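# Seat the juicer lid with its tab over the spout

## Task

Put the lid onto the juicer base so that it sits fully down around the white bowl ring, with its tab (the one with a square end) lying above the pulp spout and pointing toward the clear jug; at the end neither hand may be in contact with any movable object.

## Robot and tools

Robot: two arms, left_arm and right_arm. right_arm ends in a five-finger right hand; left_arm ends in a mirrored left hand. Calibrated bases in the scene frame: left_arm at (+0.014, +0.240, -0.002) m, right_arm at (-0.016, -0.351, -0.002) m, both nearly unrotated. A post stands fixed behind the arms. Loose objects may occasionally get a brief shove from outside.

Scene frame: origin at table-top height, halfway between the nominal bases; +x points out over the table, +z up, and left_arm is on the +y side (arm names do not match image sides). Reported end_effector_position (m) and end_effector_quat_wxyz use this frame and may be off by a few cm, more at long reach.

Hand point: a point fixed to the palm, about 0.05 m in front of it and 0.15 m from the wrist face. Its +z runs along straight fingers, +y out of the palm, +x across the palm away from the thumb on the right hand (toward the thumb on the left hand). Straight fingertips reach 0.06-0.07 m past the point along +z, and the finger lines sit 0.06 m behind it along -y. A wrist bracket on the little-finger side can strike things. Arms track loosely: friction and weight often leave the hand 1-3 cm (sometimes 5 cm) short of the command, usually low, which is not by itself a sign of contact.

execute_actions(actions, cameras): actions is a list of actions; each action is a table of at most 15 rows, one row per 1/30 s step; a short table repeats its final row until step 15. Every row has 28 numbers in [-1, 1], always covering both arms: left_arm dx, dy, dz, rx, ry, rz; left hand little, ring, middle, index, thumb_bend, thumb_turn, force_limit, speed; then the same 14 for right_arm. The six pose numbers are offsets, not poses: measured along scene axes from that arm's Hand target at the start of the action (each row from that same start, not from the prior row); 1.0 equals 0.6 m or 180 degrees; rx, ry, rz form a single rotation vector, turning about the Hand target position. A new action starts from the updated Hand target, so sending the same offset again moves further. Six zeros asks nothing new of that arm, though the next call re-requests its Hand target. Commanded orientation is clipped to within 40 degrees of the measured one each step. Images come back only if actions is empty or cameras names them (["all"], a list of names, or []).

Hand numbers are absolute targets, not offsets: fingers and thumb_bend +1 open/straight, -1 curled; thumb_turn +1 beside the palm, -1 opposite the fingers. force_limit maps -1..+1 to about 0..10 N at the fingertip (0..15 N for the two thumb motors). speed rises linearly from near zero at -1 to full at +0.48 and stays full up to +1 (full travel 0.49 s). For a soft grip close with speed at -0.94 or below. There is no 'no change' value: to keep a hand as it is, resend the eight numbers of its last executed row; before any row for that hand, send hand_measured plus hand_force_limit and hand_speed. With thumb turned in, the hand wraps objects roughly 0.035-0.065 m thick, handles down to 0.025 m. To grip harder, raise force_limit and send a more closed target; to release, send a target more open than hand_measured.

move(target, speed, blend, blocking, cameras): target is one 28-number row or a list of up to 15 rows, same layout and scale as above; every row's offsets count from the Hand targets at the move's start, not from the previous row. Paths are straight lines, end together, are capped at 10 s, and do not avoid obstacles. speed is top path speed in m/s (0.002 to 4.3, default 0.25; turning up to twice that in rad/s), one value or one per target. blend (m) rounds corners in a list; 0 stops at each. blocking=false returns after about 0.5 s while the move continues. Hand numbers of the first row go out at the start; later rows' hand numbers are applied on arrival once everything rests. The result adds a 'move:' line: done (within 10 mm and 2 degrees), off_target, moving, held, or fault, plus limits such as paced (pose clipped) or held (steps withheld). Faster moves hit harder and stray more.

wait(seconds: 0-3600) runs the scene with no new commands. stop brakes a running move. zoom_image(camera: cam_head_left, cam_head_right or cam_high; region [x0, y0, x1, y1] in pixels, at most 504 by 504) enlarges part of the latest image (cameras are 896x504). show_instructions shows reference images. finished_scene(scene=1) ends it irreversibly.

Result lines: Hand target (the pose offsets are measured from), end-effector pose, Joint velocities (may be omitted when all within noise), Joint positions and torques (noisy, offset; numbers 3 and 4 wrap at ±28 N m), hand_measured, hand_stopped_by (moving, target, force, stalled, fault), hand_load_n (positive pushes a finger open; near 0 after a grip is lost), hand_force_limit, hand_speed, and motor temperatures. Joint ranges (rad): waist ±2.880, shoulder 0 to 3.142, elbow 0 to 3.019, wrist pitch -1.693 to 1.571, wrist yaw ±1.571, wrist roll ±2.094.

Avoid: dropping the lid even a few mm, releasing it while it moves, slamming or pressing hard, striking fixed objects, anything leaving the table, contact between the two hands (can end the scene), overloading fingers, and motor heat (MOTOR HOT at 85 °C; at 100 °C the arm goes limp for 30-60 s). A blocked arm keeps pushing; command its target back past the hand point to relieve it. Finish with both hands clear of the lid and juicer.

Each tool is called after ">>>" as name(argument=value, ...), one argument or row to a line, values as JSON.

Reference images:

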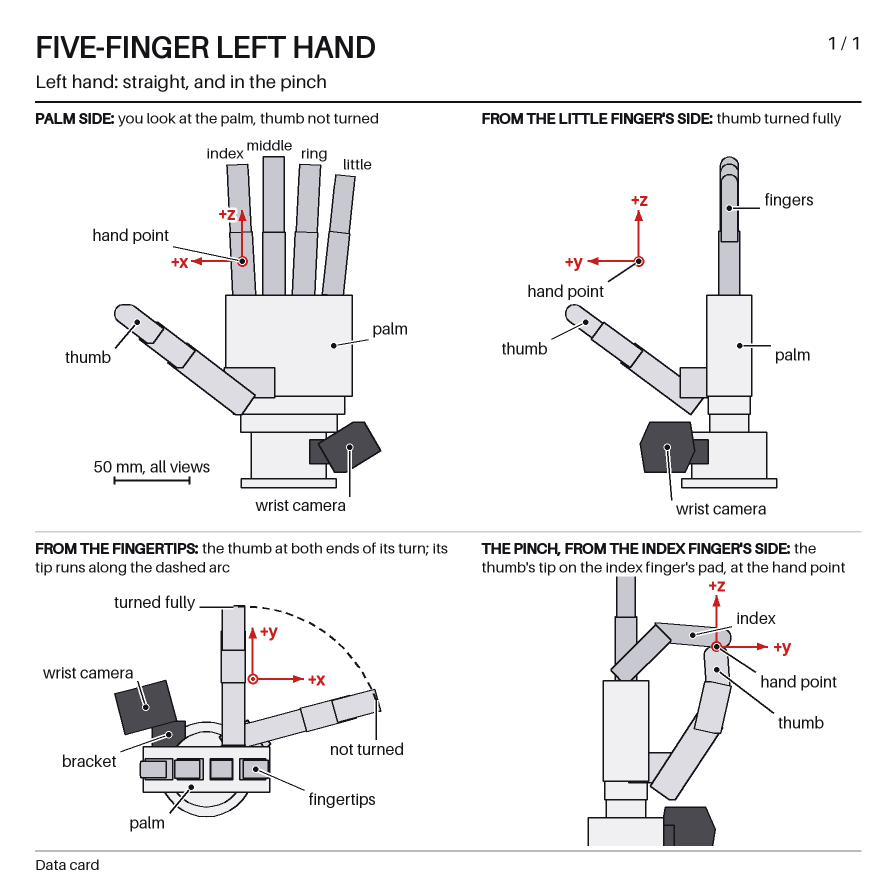

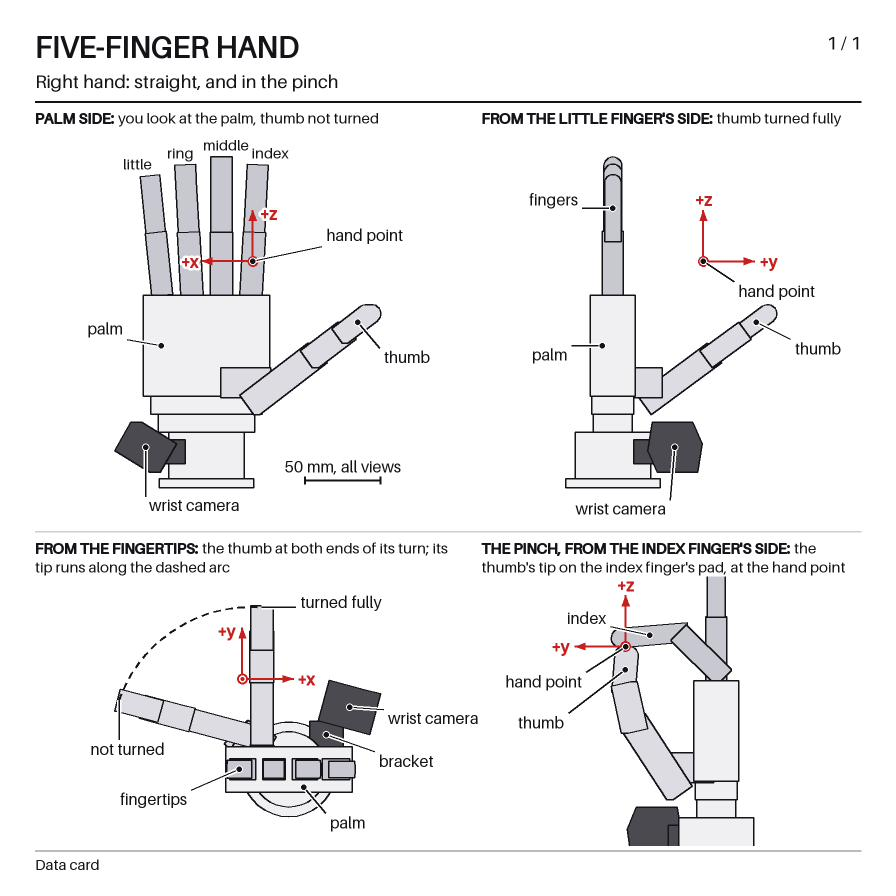

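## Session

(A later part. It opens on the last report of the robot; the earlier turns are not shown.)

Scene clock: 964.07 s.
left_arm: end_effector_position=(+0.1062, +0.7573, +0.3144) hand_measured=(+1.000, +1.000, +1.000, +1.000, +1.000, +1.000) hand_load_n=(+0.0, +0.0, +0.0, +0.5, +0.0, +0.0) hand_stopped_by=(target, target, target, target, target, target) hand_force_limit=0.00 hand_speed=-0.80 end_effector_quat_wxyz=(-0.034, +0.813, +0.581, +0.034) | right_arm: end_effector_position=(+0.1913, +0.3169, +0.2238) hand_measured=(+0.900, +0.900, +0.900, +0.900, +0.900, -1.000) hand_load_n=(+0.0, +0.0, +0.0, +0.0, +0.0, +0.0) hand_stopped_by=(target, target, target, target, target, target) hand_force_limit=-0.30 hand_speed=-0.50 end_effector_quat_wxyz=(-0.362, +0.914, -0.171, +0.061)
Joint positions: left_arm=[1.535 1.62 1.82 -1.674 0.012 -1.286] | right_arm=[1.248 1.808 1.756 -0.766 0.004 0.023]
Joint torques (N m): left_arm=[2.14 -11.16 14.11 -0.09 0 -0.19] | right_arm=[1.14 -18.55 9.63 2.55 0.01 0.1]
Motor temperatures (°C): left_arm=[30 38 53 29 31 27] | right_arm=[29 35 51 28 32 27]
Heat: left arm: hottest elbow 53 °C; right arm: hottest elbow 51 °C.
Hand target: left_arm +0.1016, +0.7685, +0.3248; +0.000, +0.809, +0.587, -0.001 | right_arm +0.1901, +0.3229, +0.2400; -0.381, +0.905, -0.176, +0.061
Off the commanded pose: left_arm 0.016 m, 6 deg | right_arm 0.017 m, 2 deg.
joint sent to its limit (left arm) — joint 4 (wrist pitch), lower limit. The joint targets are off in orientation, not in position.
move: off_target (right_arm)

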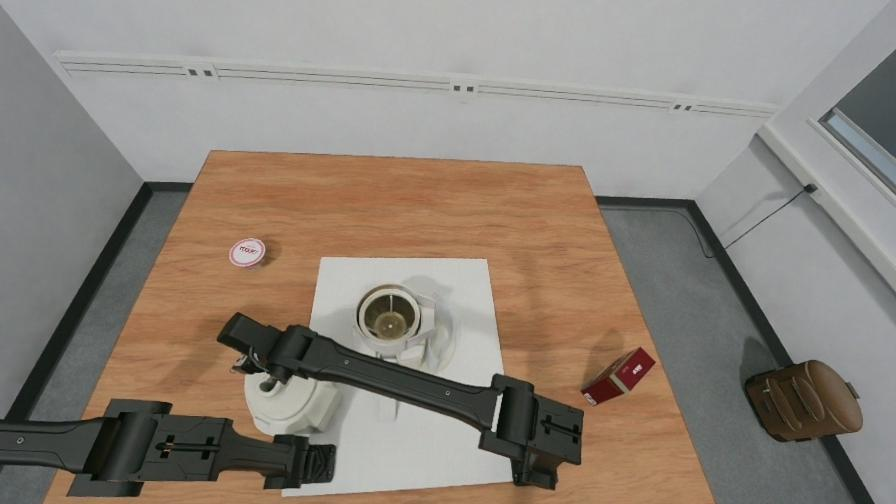

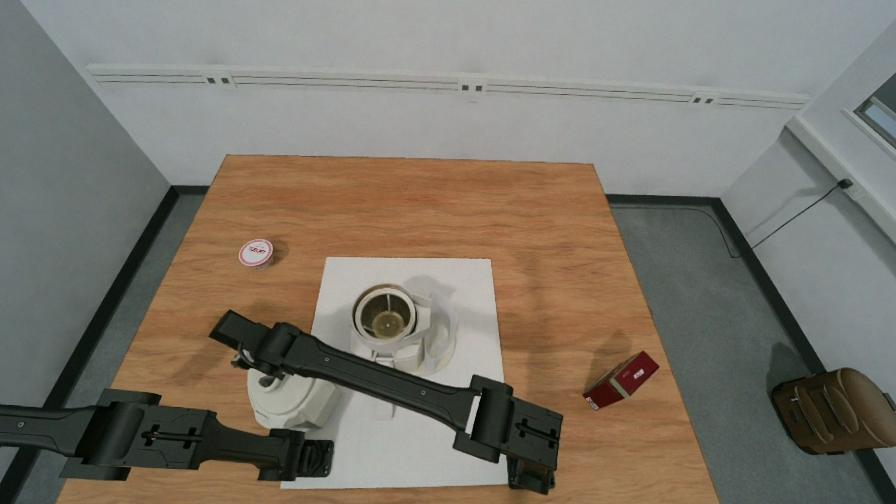

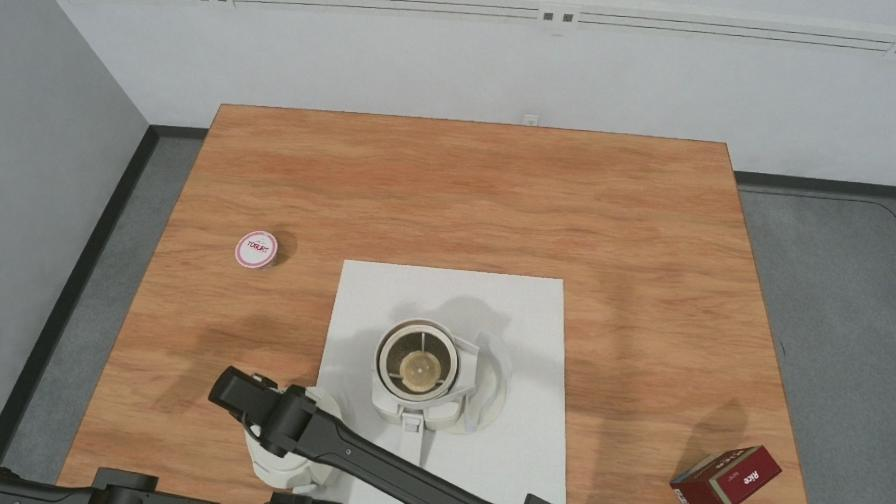

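>>> move(
  target=[
    [0,0,0,0,0,0,1,1,1,1,1,1,0,-0.8, -0.007,0.002,-0.06,0,0,0,0.9,0.9,0.9,0.9,0.95,-1,-0.3,-0.5],
  ],
  speed=0.05,
  cameras=["all"],
)

>>> zoom_image(
  camera="cam_head_left",
  region=[215, 330, 345, 440],
)

>>> zoom_image(
  camera="cam_head_right",
  region=[215, 330, 345, 440],
)

Scene clock: 1004.97 s.
left_arm: end_effector_position=(+0.1062, +0.7573, +0.3144) hand_measured=(+1.000, +1.000, +1.000, +1.000, +1.000, +1.000) hand_load_n=(+0.0, +0.0, +0.0, +0.0, +0.0, +0.0) hand_stopped_by=(target, target, target, target, target, target) hand_force_limit=0.00 hand_speed=-0.80 end_effector_quat_wxyz=(-0.034, +0.813, +0.581, +0.034) | right_arm: end_effector_position=(+0.1923, +0.3176, +0.1967) hand_measured=(+0.900, +0.900, +0.900, +0.900, +0.950, -1.000) hand_load_n=(-0.5, +0.0, +0.0, +0.0, +0.0, +0.0) hand_stopped_by=(target, target, target, target, target, target) hand_force_limit=-0.30 hand_speed=-0.50 end_effector_quat_wxyz=(-0.369, +0.911, -0.174, +0.063)
Joint positions: left_arm=[1.535 1.62 1.82 -1.674 0.012 -1.286] | right_arm=[1.248 1.808 1.679 -0.674 0.009 0.028]
Joint torques (N m): left_arm=[2.14 -11.46 14.02 -0.14 0.04 -0.19] | right_arm=[1.38 -18.37 8.84 2.66 0.01 0.1]
Motor temperatures (°C): left_arm=[30 38 54 29 31 27] | right_arm=[29 37 55 29 31 27]
Heat: left arm: hottest elbow 54 °C; right arm: hottest elbow 55 °C.
Hand target: left_arm +0.1016, +0.7685, +0.3248; +0.000, +0.809, +0.587, -0.001 | right_arm +0.1859, +0.3240, +0.2039; -0.381, +0.906, -0.176, +0.061
Off the commanded pose: left_arm 0.016 m, 6 deg | right_arm 0.012 m, 2 deg.
joint sent to its limit (left arm) — joint 4 (wrist pitch), lower limit. The joint targets are off in orientation, not in position.
move: off_target (right_arm)

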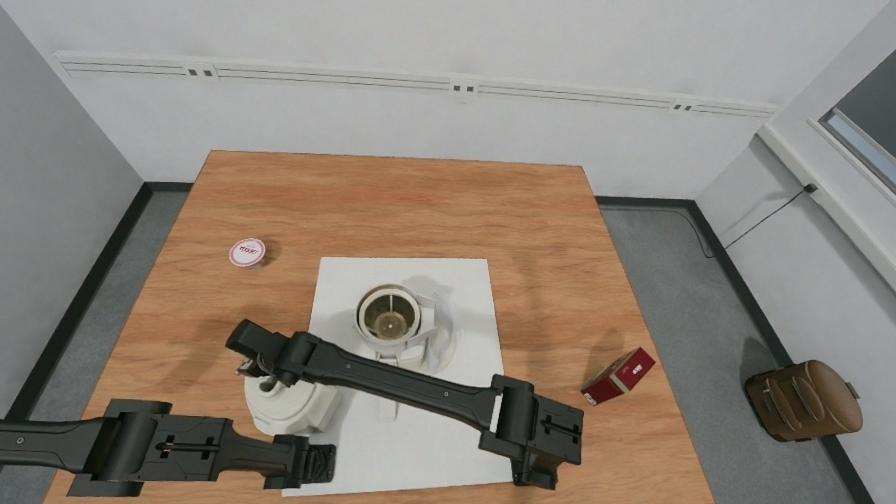

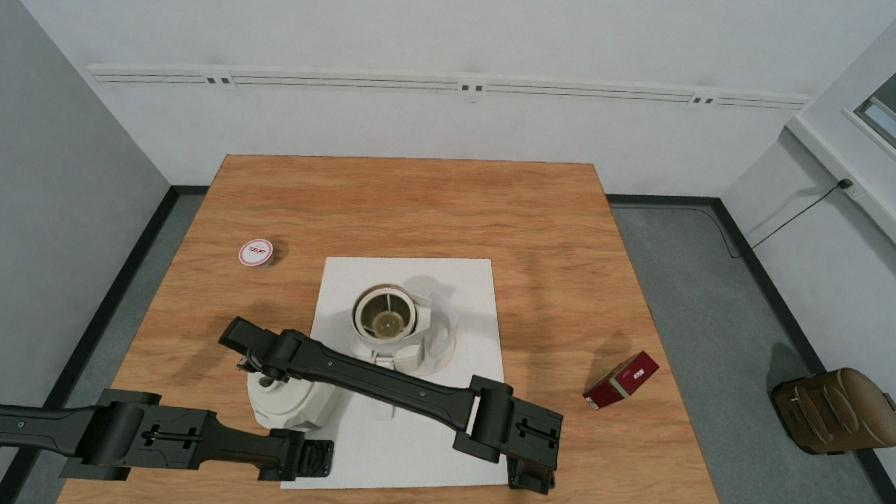

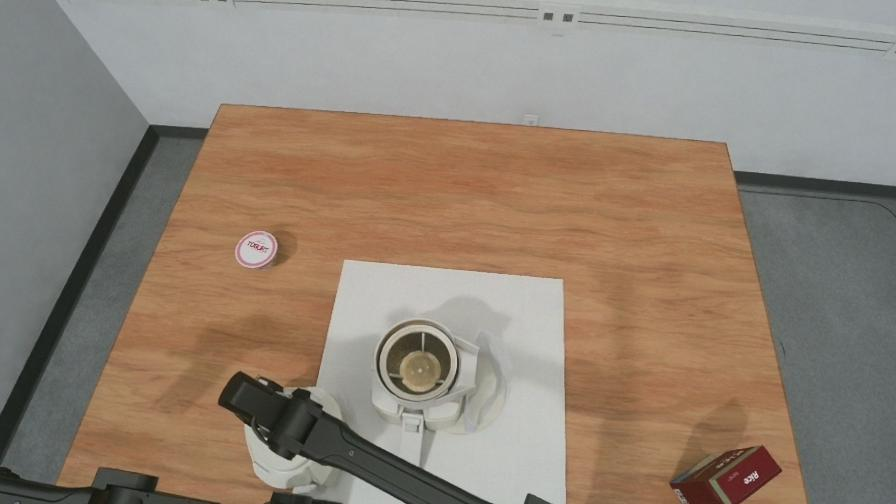

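Scaled by 3.877.

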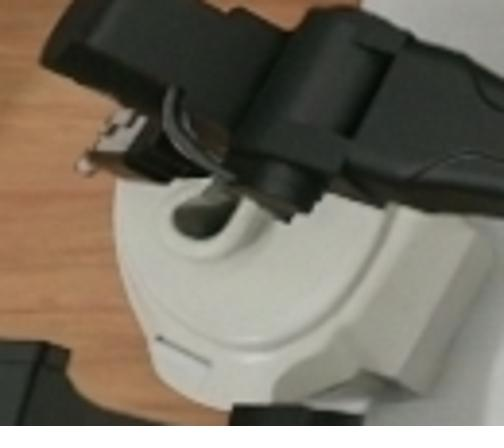

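Scaled by 3.877.

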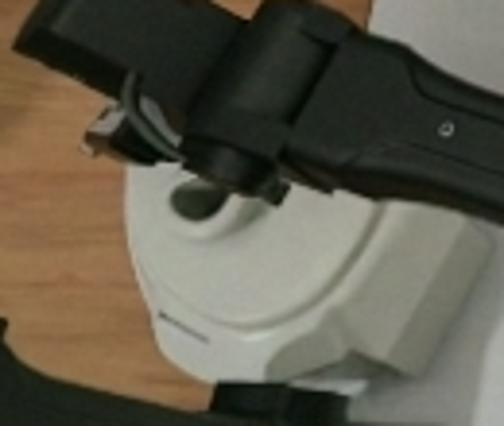

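>>> move(
  target=[
    [0,0,0,0,0,0,1,1,1,1,1,1,0,-0.8, 0,0,-0.043,0,0,0,0.9,0.9,0.9,0.9,0.95,-1,-0.3,-0.5],
  ],
  speed=0.04,
  cameras=["cam_head_left","cam_head_right"],
)

>>> zoom_image(
  camera="cam_head_left",
  region=[215, 330, 345, 440],
)

Scene clock: 1019.57 s.
left_arm: end_effector_position=(+0.1062, +0.7573, +0.3144) hand_measured=(+1.000, +1.000, +1.000, +1.000, +1.000, +1.000) hand_load_n=(+0.0, +0.0, +0.0, +0.0, +0.0, +0.0) hand_stopped_by=(target, target, target, target, target, target) hand_force_limit=0.00 hand_speed=-0.80 end_effector_quat_wxyz=(-0.034, +0.813, +0.581, +0.034) | right_arm: end_effector_position=(+0.1922, +0.3172, +0.1784) hand_measured=(+0.900, +0.900, +0.900, +0.900, +0.950, -1.000) hand_load_n=(+0.0, +0.0, +0.0, +0.0, +0.0, +0.0) hand_stopped_by=(target, target, target, target, target, target) hand_force_limit=-0.30 hand_speed=-0.50 end_effector_quat_wxyz=(-0.374, +0.909, -0.174, +0.064)
Joint positions: left_arm=[1.535 1.62 1.82 -1.674 0.012 -1.286] | right_arm=[1.248 1.808 1.627 -0.61 0.01 0.028]
Joint torques (N m): left_arm=[2.14 -11.28 14.08 -0.18 0.02 -0.21] | right_arm=[1.14 -17.03 8.76 2.55 -0.02 0.11]
Heat: left arm: hottest elbow 54 °C; right arm: hottest elbow 53 °C.
Hand target: left_arm +0.1016, +0.7685, +0.3248; +0.000, +0.809, +0.587, -0.001 | right_arm +0.1860, +0.3241, +0.1782; -0.381, +0.905, -0.176, +0.062
Off the commanded pose: left_arm 0.016 m, 6 deg | right_arm 0.009 m, 1 deg.
joint sent to its limit (left arm) — joint 4 (wrist pitch), lower limit. The joint targets are off in orientation, not in position.
move: done

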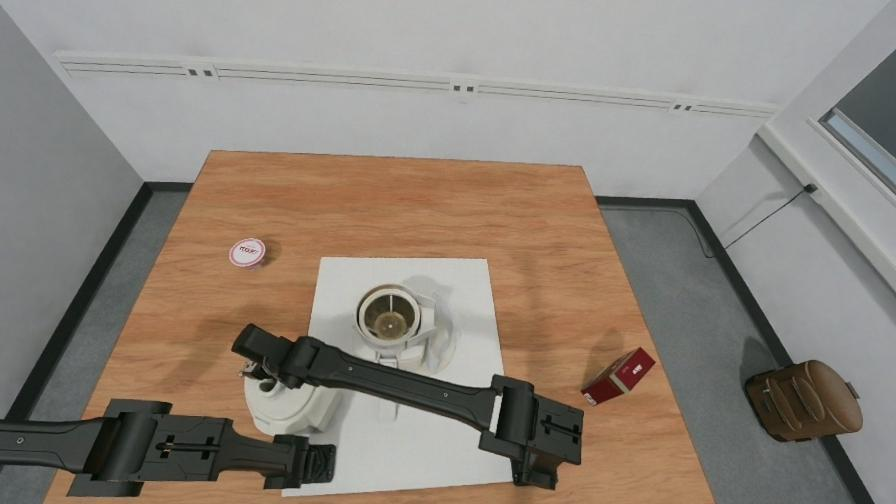

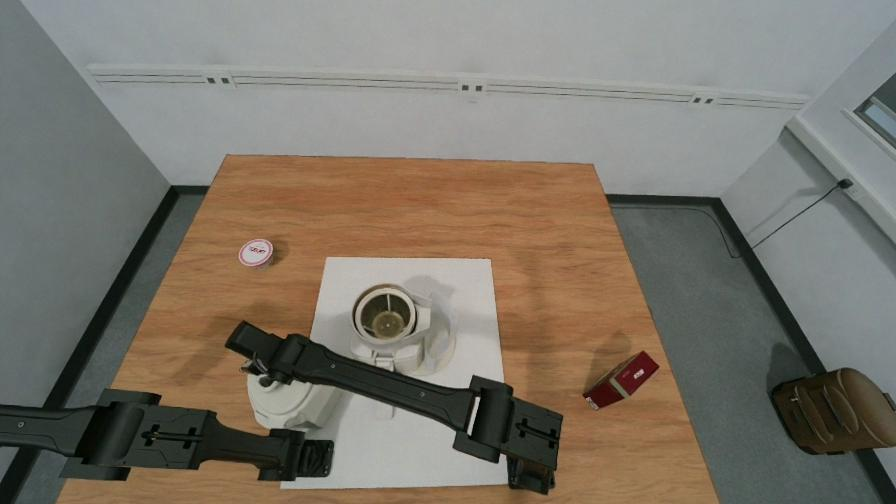

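Scaled by 3.877.

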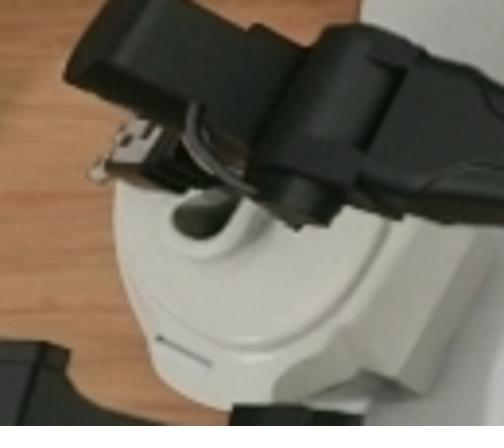

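>>> move(
  target=[
    [0,0,0,0,0,0,1,1,1,1,1,1,0,-0.8, 0,0,-0.013,0,0,0,0.7,0.7,0.7,0.7,0.75,-1,-0.7,-0.7],
  ],
  speed=0.04,
  cameras=[],
)

Scene clock: 1026.60 s.
left_arm: end_effector_position=(+0.1062, +0.7573, +0.3144) hand_measured=(+1.000, +1.000, +1.000, +1.000, +1.000, +1.000) hand_load_n=(+0.0, +0.0, +0.0, +0.0, +0.0, +0.0) hand_stopped_by=(target, target, target, target, target, target) hand_force_limit=0.00 hand_speed=-0.80 end_effector_quat_wxyz=(-0.034, +0.813, +0.581, +0.034) | right_arm: end_effector_position=(+0.1921, +0.3169, +0.1731) hand_measured=(+0.700, +0.700, +0.700, +0.700, +0.750, -1.000) hand_load_n=(+0.0, +0.0, +0.0, +0.0, +0.0, +0.0) hand_stopped_by=(target, target, target, target, target, target) hand_force_limit=-0.70 hand_speed=-0.70 end_effector_quat_wxyz=(-0.376, +0.908, -0.173, +0.065)
Joint positions: left_arm=[1.535 1.62 1.82 -1.674 0.012 -1.286] | right_arm=[1.248 1.808 1.611 -0.591 0.01 0.028]
Joint torques (N m): left_arm=[1.96 -11.28 14.06 -0.13 0.03 -0.2] | right_arm=[1.49 -17.14 8.92 2.61 0.06 0.15]
Heat: left arm: hottest elbow 54 °C; right arm: hottest elbow 54 °C.
Hand target: left_arm +0.1016, +0.7685, +0.3248; +0.000, +0.809, +0.587, -0.001 | right_arm +0.1859, +0.3240, +0.1704; -0.381, +0.906, -0.176, +0.062
Off the commanded pose: left_arm 0.016 m, 6 deg | right_arm 0.010 m, 1 deg.
joint sent to its limit (left arm) — joint 4 (wrist pitch), lower limit. The joint targets are off in orientation, not in position.
move: done

>>> move(
  target=[
    [0,0,0,0,0,0,1,1,1,1,1,1,0,-0.8, 0,0,0,0,0,0,0.1,0.1,0.1,0.1,0.1,-1,-0.7,-0.9],
  ],
  cameras=["cam_head_left"],
)

>>> zoom_image(
  camera="cam_head_left",
  region=[215, 330, 345, 440],
)

Scene clock: 1035.67 s.
left_arm: end_effector_position=(+0.1062, +0.7573, +0.3144) hand_measured=(+1.000, +1.000, +1.000, +1.000, +1.000, +1.000) hand_load_n=(+0.5, +0.0, +0.0, +0.0, +0.0, +0.0) hand_stopped_by=(target, target, target, target, target, target) hand_force_limit=0.00 hand_speed=-0.80 end_effector_quat_wxyz=(-0.034, +0.813, +0.581, +0.034) | right_arm: end_effector_position=(+0.1922, +0.3169, +0.1728) hand_measured=(+0.100, +0.244, +0.300, +0.310, +0.556, -1.000) hand_load_n=(+0.5, +2.0, +0.5, +1.0, +4.0, +0.0) hand_stopped_by=(target, force, force, force, force, target) hand_force_limit=-0.70 hand_speed=-0.90 end_effector_quat_wxyz=(-0.376, +0.908, -0.174, +0.065)
Joint positions: left_arm=[1.535 1.62 1.82 -1.674 0.012 -1.286] | right_arm=[1.248 1.808 1.61 -0.59 0.01 0.029]
Joint torques (N m): left_arm=[2.08 -11.58 13.93 -0.18 0.03 -0.19] | right_arm=[0.91 -17.38 8.76 2.56 -0.02 0.12]
Heat: left arm: hottest elbow 54 °C; right arm: hottest elbow 54 °C.
Hand target: left_arm +0.1016, +0.7685, +0.3248; +0.000, +0.809, +0.587, -0.001 | right_arm +0.1859, +0.3242, +0.1705; -0.382, +0.905, -0.176, +0.061
Off the commanded pose: left_arm 0.016 m, 6 deg | right_arm 0.010 m, 1 deg.
joint sent to its limit (left arm) — joint 4 (wrist pitch), lower limit. The joint targets are off in orientation, not in position.
move: done

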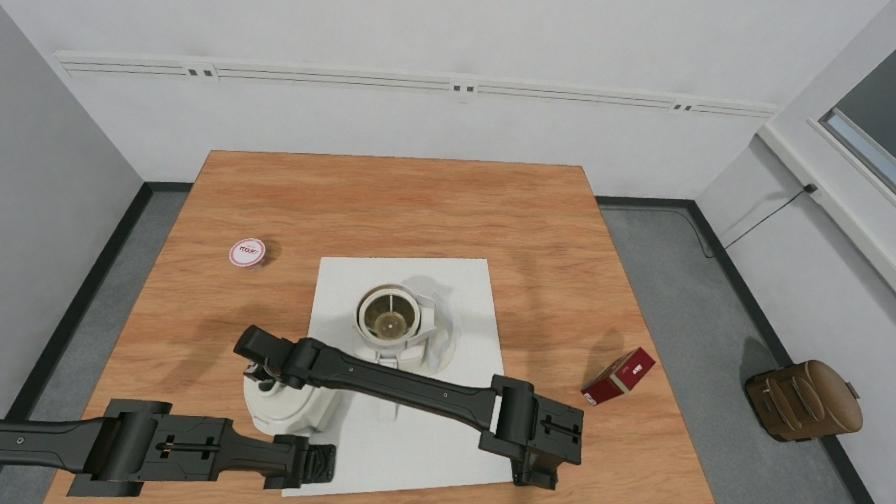

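Scaled by 3.877.

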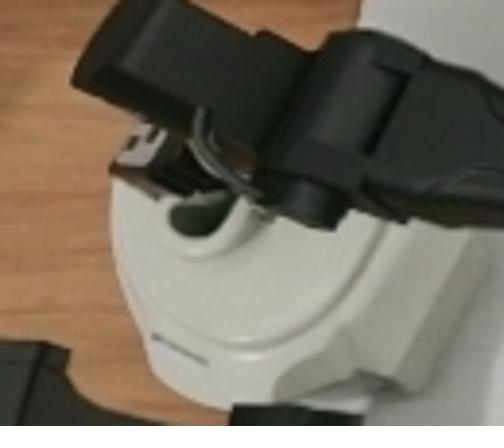

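>>> move(
  target=[
    [0,0,0,0,0,0,1,1,1,1,1,1,0,-0.8, 0,0,0,0,0,0,0.1,0.0,0.0,0.0,0.1,-1,-0.25,-0.94],
  ],
  cameras=[],
)

>>> move(
  target=[
    [0,0,0,0,0,0,1,1,1,1,1,1,0,-0.8, 0,0,0,0,0,0,0.1,0.0,0.0,0.0,0.0,-1,0.9,-0.94],
  ],
  cameras=[],
)

Scene clock: 1042.10 s.
left_arm: end_effector_position=(+0.1062, +0.7573, +0.3144) hand_measured=(+1.000, +1.000, +1.000, +1.000, +1.000, +1.000) hand_load_n=(+0.0, +0.0, +0.0, +0.0, -0.5, +0.0) hand_stopped_by=(target, target, target, target, target, target) hand_force_limit=0.00 hand_speed=-0.80 end_effector_quat_wxyz=(-0.034, +0.813, +0.581, +0.034) | right_arm: end_effector_position=(+0.1925, +0.3176, +0.1730) hand_measured=(+0.100, +0.218, +0.252, +0.272, +0.558, -1.000) hand_load_n=(+0.0, +2.5, +4.0, +3.5, +11.5, +0.5) hand_stopped_by=(target, force, force, force, force, target) hand_force_limit=-0.25 hand_speed=-0.94 end_effector_quat_wxyz=(-0.377, +0.907, -0.174, +0.065)
Joint positions: left_arm=[1.535 1.62 1.82 -1.674 0.012 -1.286] | right_arm=[1.248 1.809 1.61 -0.587 0.011 0.029]
Joint torques (N m): left_arm=[1.9 -11.34 14.05 -0.12 0.02 -0.2] | right_arm=[2.08 -16.5 8.91 2.48 -0.02 0.09]
Heat: left arm: hottest elbow 54 °C; right arm: hottest elbow 54 °C.
Hand target: left_arm +0.1016, +0.7685, +0.3248; +0.000, +0.809, +0.587, -0.001 | right_arm +0.1860, +0.3241, +0.1702; -0.381, +0.906, -0.176, +0.062
Off the commanded pose: left_arm 0.016 m, 6 deg | right_arm 0.010 m, 1 deg.
joint sent to its limit (left arm) — joint 4 (wrist pitch), lower limit. The joint targets are off in orientation, not in position.
move: done

Scene clock: 1042.60 s.
left_arm: end_effector_position=(+0.1062, +0.7573, +0.3144) hand_measured=(+1.000, +1.000, +1.000, +1.000, +1.000, +1.000) hand_load_n=(+0.0, +0.0, +0.0, +0.0, +0.0, -0.5) hand_stopped_by=(target, target, target, target, target, target) hand_force_limit=0.00 hand_speed=-0.80 end_effector_quat_wxyz=(-0.034, +0.813, +0.581, +0.034) | right_arm: end_effector_position=(+0.1925, +0.3176, +0.1730) hand_measured=(+0.100, +0.218, +0.252, +0.272, +0.548, -1.000) hand_load_n=(+0.0, +3.0, +4.0, +4.0, +13.5, +1.0) hand_stopped_by=(target, force, force, force, force, target) hand_force_limit=0.90 hand_speed=-0.94 end_effector_quat_wxyz=(-0.377, +0.907, -0.174, +0.065)
Joint positions: left_arm=[1.535 1.62 1.82 -1.674 0.012 -1.286] | right_arm=[1.248 1.809 1.61 -0.587 0.011 0.029]
Joint torques (N m): left_arm=[2.26 -11.16 14.06 -0.16 0.01 -0.21] | right_arm=[1.85 -16.32 8.76 2.59 0.02 0.09]
Heat: left arm: hottest elbow 54 °C; right arm: hottest elbow 54 °C.
Hand target: left_arm +0.1016, +0.7685, +0.3248; +0.000, +0.809, +0.587, -0.001 | right_arm +0.1860, +0.3241, +0.1702; -0.381, +0.906, -0.176, +0.062
Off the commanded pose: left_arm 0.016 m, 6 deg | right_arm 0.010 m, 1 deg.
joint sent to its limit (left arm) — joint 4 (wrist pitch), lower limit. The joint targets are off in orientation, not in position.
move: done

>>> move(
  target=[
    [0,0,0,0,0,0,1,1,1,1,1,1,0,-0.8, 0.01,-0.01,0.08,0,0,0,0.1,0.0,0.0,0.0,0.0,-1,0.9,-0.94],
  ],
  speed=0.04,
  cameras=["all"],
)

>>> zoom_image(
  camera="cam_head_left",
  region=[215, 330, 345, 440],
)

Scene clock: 1051.43 s.
left_arm: end_effector_position=(+0.1062, +0.7573, +0.3144) hand_measured=(+1.000, +1.000, +1.000, +1.000, +1.000, +1.000) hand_load_n=(+0.0, +0.0, +0.0, +0.0, +0.0, +0.0) hand_stopped_by=(target, target, target, target, target, target) hand_force_limit=0.00 hand_speed=-0.80 end_effector_quat_wxyz=(-0.034, +0.813, +0.581, +0.034) | right_arm: end_effector_position=(+0.1880, +0.3072, +0.1743) hand_measured=(+0.100, +0.218, +0.252, +0.272, +0.548, -1.000) hand_load_n=(+0.0, +3.0, +6.5, +2.5, +15.0, +2.5) hand_stopped_by=(target, force, force, force, force, target) hand_force_limit=0.90 hand_speed=-0.94 end_effector_quat_wxyz=(-0.353, +0.917, -0.175, +0.060)
Joint positions: left_arm=[1.535 1.62 1.82 -1.674 0.012 -1.286] | right_arm=[1.248 1.808 1.632 -0.662 0.007 0.029]
Joint torques (N m): left_arm=[1.96 -11.4 14.01 -0.2 0.01 -0.2] | right_arm=[0.79 -19.14 12.92 1.17 -0.25 0.03]
Motor temperatures (°C): left_arm=[30 38 54 29 31 27] | right_arm=[29 38 55 29 31 27]
Heat: left arm: hottest elbow 54 °C; right arm: hottest elbow 55 °C.
Hand target: left_arm +0.1016, +0.7685, +0.3248; +0.000, +0.809, +0.587, -0.001 | right_arm +0.1920, +0.3181, +0.2182; -0.381, +0.906, -0.176, +0.062
Off the commanded pose: left_arm 0.016 m, 6 deg | right_arm 0.045 m, 3 deg.
joint sent to its limit (left arm) — joint 4 (wrist pitch), lower limit. The joint targets are off in orientation, not in position.
move: off_target (right_arm)

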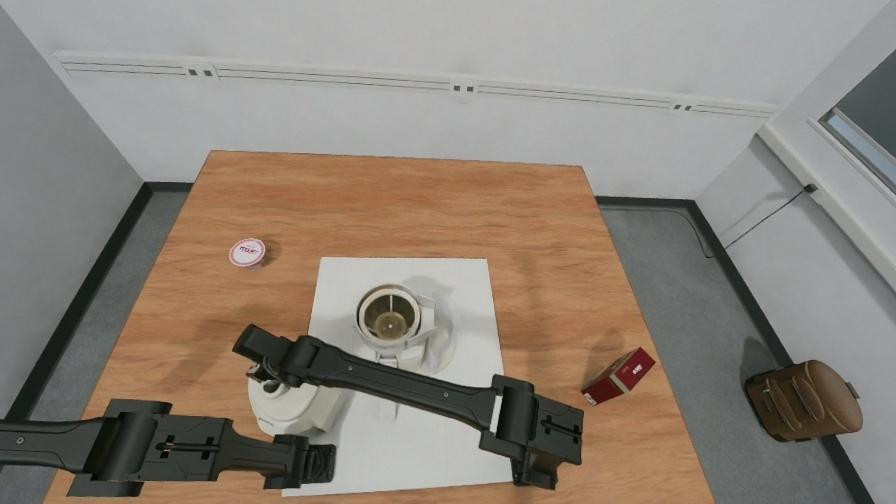

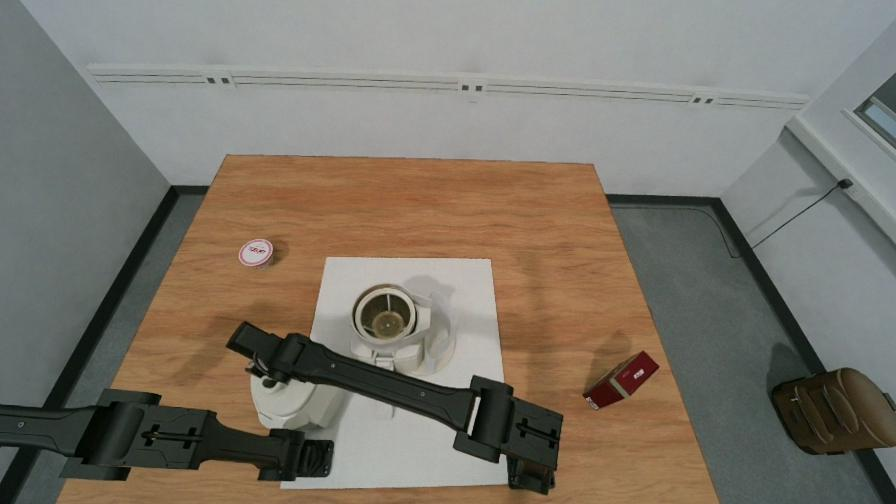

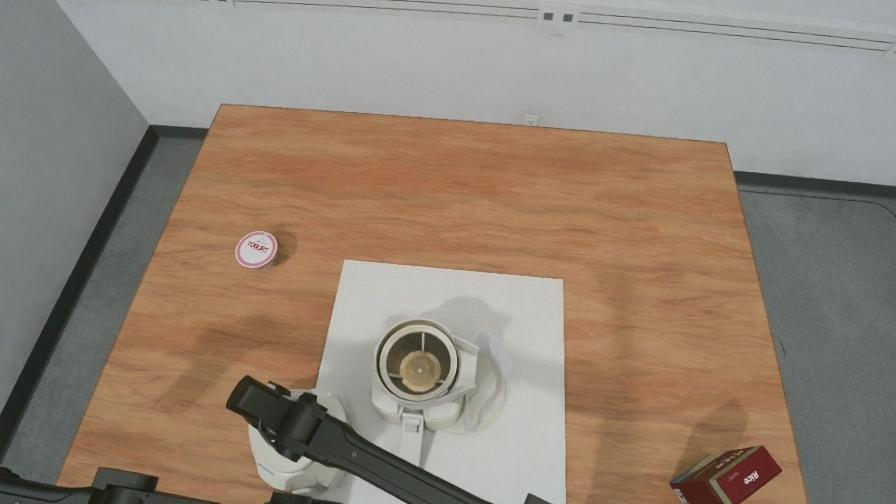

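Scaled by 3.877.

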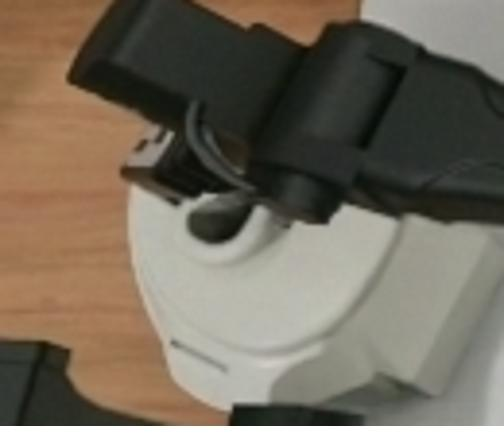

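>>> move(
  target=[
    [0,0,0,0,0,0,1,1,1,1,1,1,0,-0.8, 0.01,0.0,0.05,0,0,0,0.1,0.0,0.0,0.0,0.0,-1,0.9,-0.94],
  ],
  speed=0.03,
  cameras=["all"],
)

>>> zoom_image(
  camera="cam_head_left",
  region=[215, 330, 345, 440],
)

Scene clock: 1059.40 s.
left_arm: end_effector_position=(+0.1062, +0.7573, +0.3144) hand_measured=(+1.000, +1.000, +1.000, +1.000, +1.000, +1.000) hand_load_n=(+0.0, +0.0, +0.0, +0.0, -0.5, +0.0) hand_stopped_by=(target, target, target, target, target, target) hand_force_limit=0.00 hand_speed=-0.80 end_effector_quat_wxyz=(-0.034, +0.813, +0.581, +0.034) | right_arm: end_effector_position=(+0.1841, +0.2984, +0.1841) hand_measured=(+0.100, +0.218, +0.252, +0.272, +0.548, -1.000) hand_load_n=(+0.0, +4.5, +2.0, +4.5, +13.5, +1.5) hand_stopped_by=(target, force, force, force, force, target) hand_force_limit=0.90 hand_speed=-0.94 end_effector_quat_wxyz=(-0.331, +0.926, -0.176, +0.054)
Joint positions: left_arm=[1.535 1.62 1.82 -1.674 0.012 -1.286] | right_arm=[1.247 1.808 1.674 -0.754 0.002 0.029]
Joint torques (N m): left_arm=[1.96 -11.28 14.08 -0.17 0.03 -0.21] | right_arm=[-0.5 -19.96 14.76 1.52 -0.27 -0.04]
Motor temperatures (°C): left_arm=[30 38 54 29 31 27] | right_arm=[29 37 57 29 31 27]
Heat: left arm: hottest elbow 54 °C; right arm: hottest elbow 57 °C.
Hand target: left_arm +0.1016, +0.7685, +0.3248; +0.000, +0.809, +0.587, -0.001 | right_arm +0.1981, +0.3180, +0.2482; -0.381, +0.906, -0.176, +0.062
Off the commanded pose: left_arm 0.016 m, 6 deg | right_arm 0.068 m, 6 deg.
joint sent to its limit (left arm) — joint 4 (wrist pitch), lower limit. The joint targets are off in orientation, not in position.
move: off_target (right_arm)

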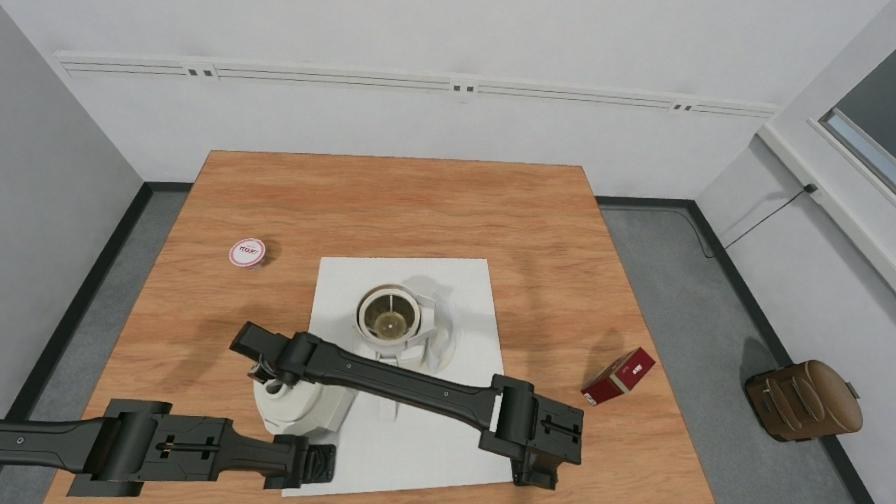

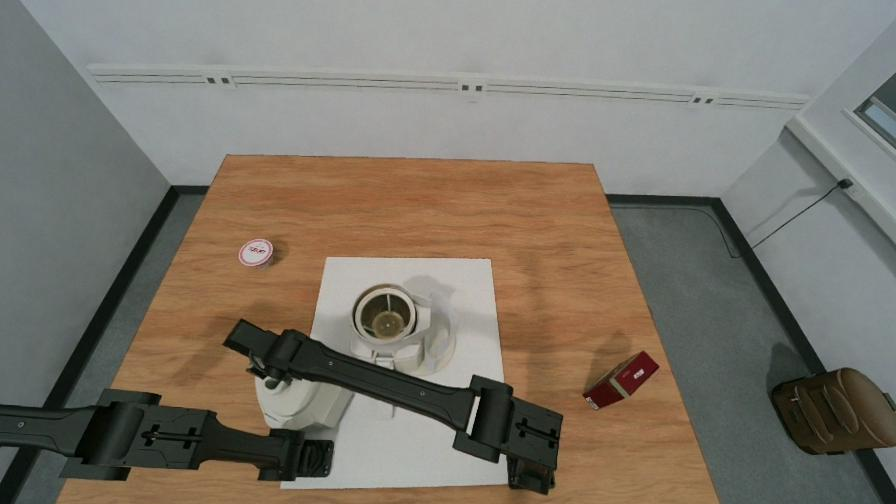

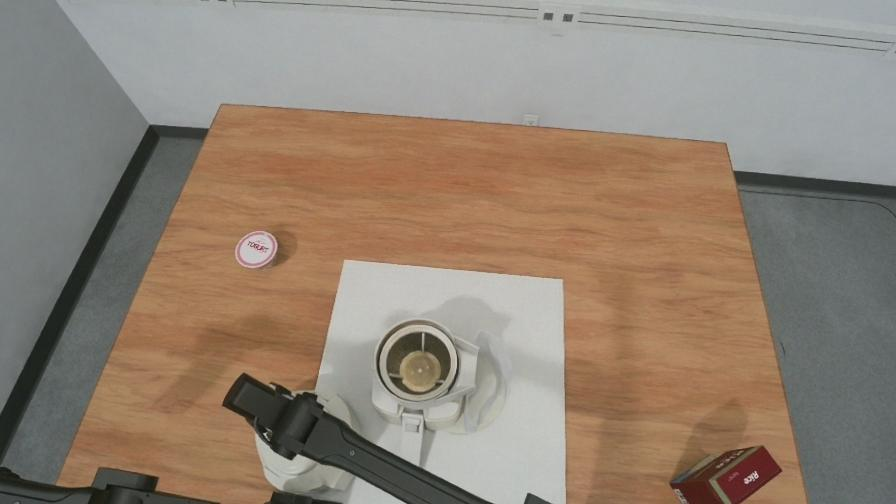

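Scaled by 3.877.

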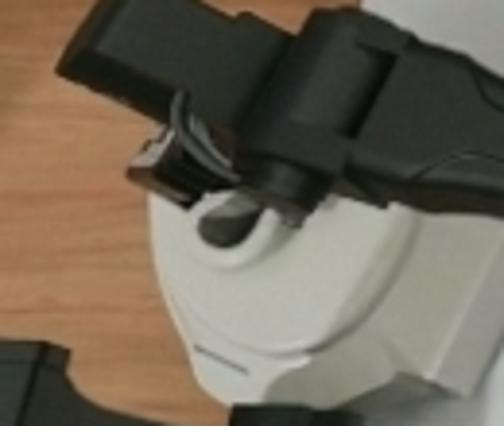

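>>> move(
  target=[
    [0,0,0,0,0,0,1,1,1,1,1,1,0,-0.8, 0.03,-0.05,0.03,0,0,0,0.1,0.0,0.0,0.0,0.0,-1,0.9,-0.94],
  ],
  speed=0.03,
  cameras=["all"],
)

>>> zoom_image(
  camera="cam_head_left",
  region=[215, 320, 355, 450],
)

Scene clock: 1068.57 s.
left_arm: end_effector_position=(+0.1062, +0.7573, +0.3144) hand_measured=(+1.000, +1.000, +1.000, +1.000, +1.000, +1.000) hand_load_n=(+0.0, +0.0, +0.0, +0.0, +0.0, +0.0) hand_stopped_by=(target, target, target, target, target, target) hand_force_limit=0.00 hand_speed=-0.80 end_effector_quat_wxyz=(-0.034, +0.813, +0.581, +0.034) | right_arm: end_effector_position=(+0.2051, +0.2801, +0.2049) hand_measured=(+0.100, +0.218, +0.252, +0.272, +0.548, -1.000) hand_load_n=(-0.5, +4.5, +2.0, +4.0, +13.5, +1.5) hand_stopped_by=(target, force, force, force, force, target) hand_force_limit=0.90 hand_speed=-0.94 end_effector_quat_wxyz=(-0.335, +0.924, -0.181, +0.051)
Joint positions: left_arm=[1.535 1.62 1.82 -1.674 0.012 -1.286] | right_arm=[1.201 1.771 1.674 -0.785 -0.031 0.005]
Joint torques (N m): left_arm=[2.26 -11.34 14.01 -0.16 0.02 -0.22] | right_arm=[-0.32 -20.66 12.97 1.62 -0.27 -0.09]
Motor temperatures (°C): left_arm=[30 38 54 29 31 27] | right_arm=[29 37 57 29 31 27]
Heat: left arm: hottest elbow 54 °C; right arm: hottest elbow 57 °C.
Hand target: left_arm +0.1016, +0.7685, +0.3248; +0.000, +0.809, +0.587, -0.001 | right_arm +0.2159, +0.2881, +0.2664; -0.381, +0.905, -0.176, +0.061
Off the commanded pose: left_arm 0.016 m, 6 deg | right_arm 0.063 m, 6 deg.
joint sent to its limit (left arm) — joint 4 (wrist pitch), lower limit. The joint targets are off in orientation, not in position.
move: off_target (right_arm)

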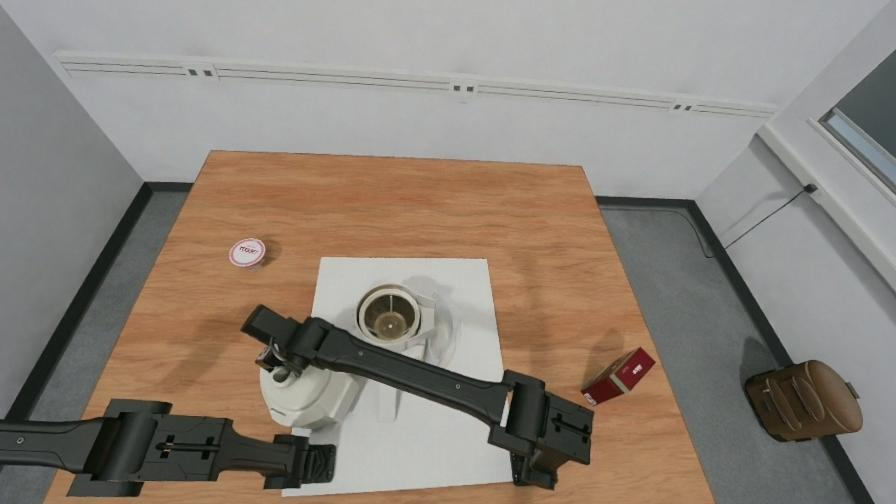

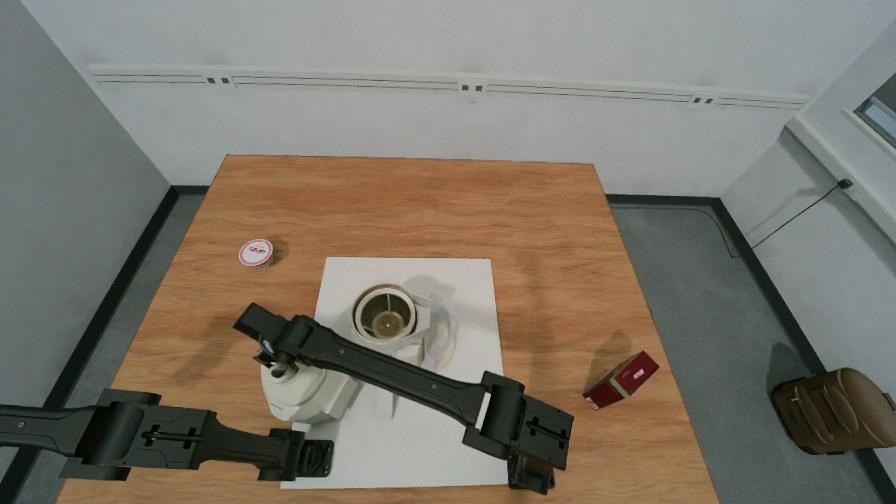

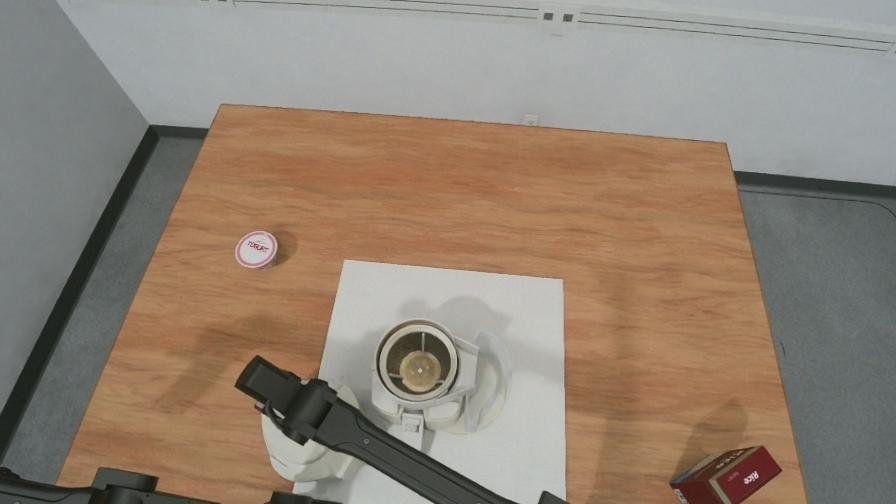

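Scaled by 3.600.

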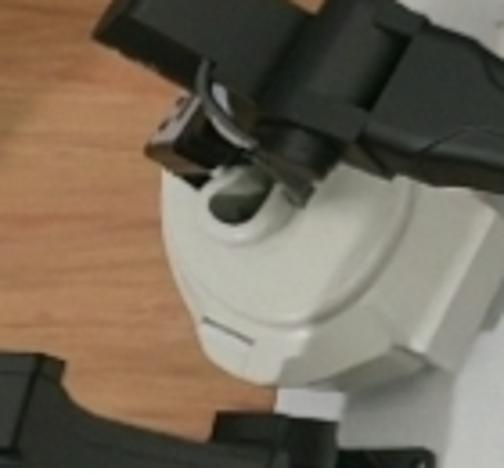

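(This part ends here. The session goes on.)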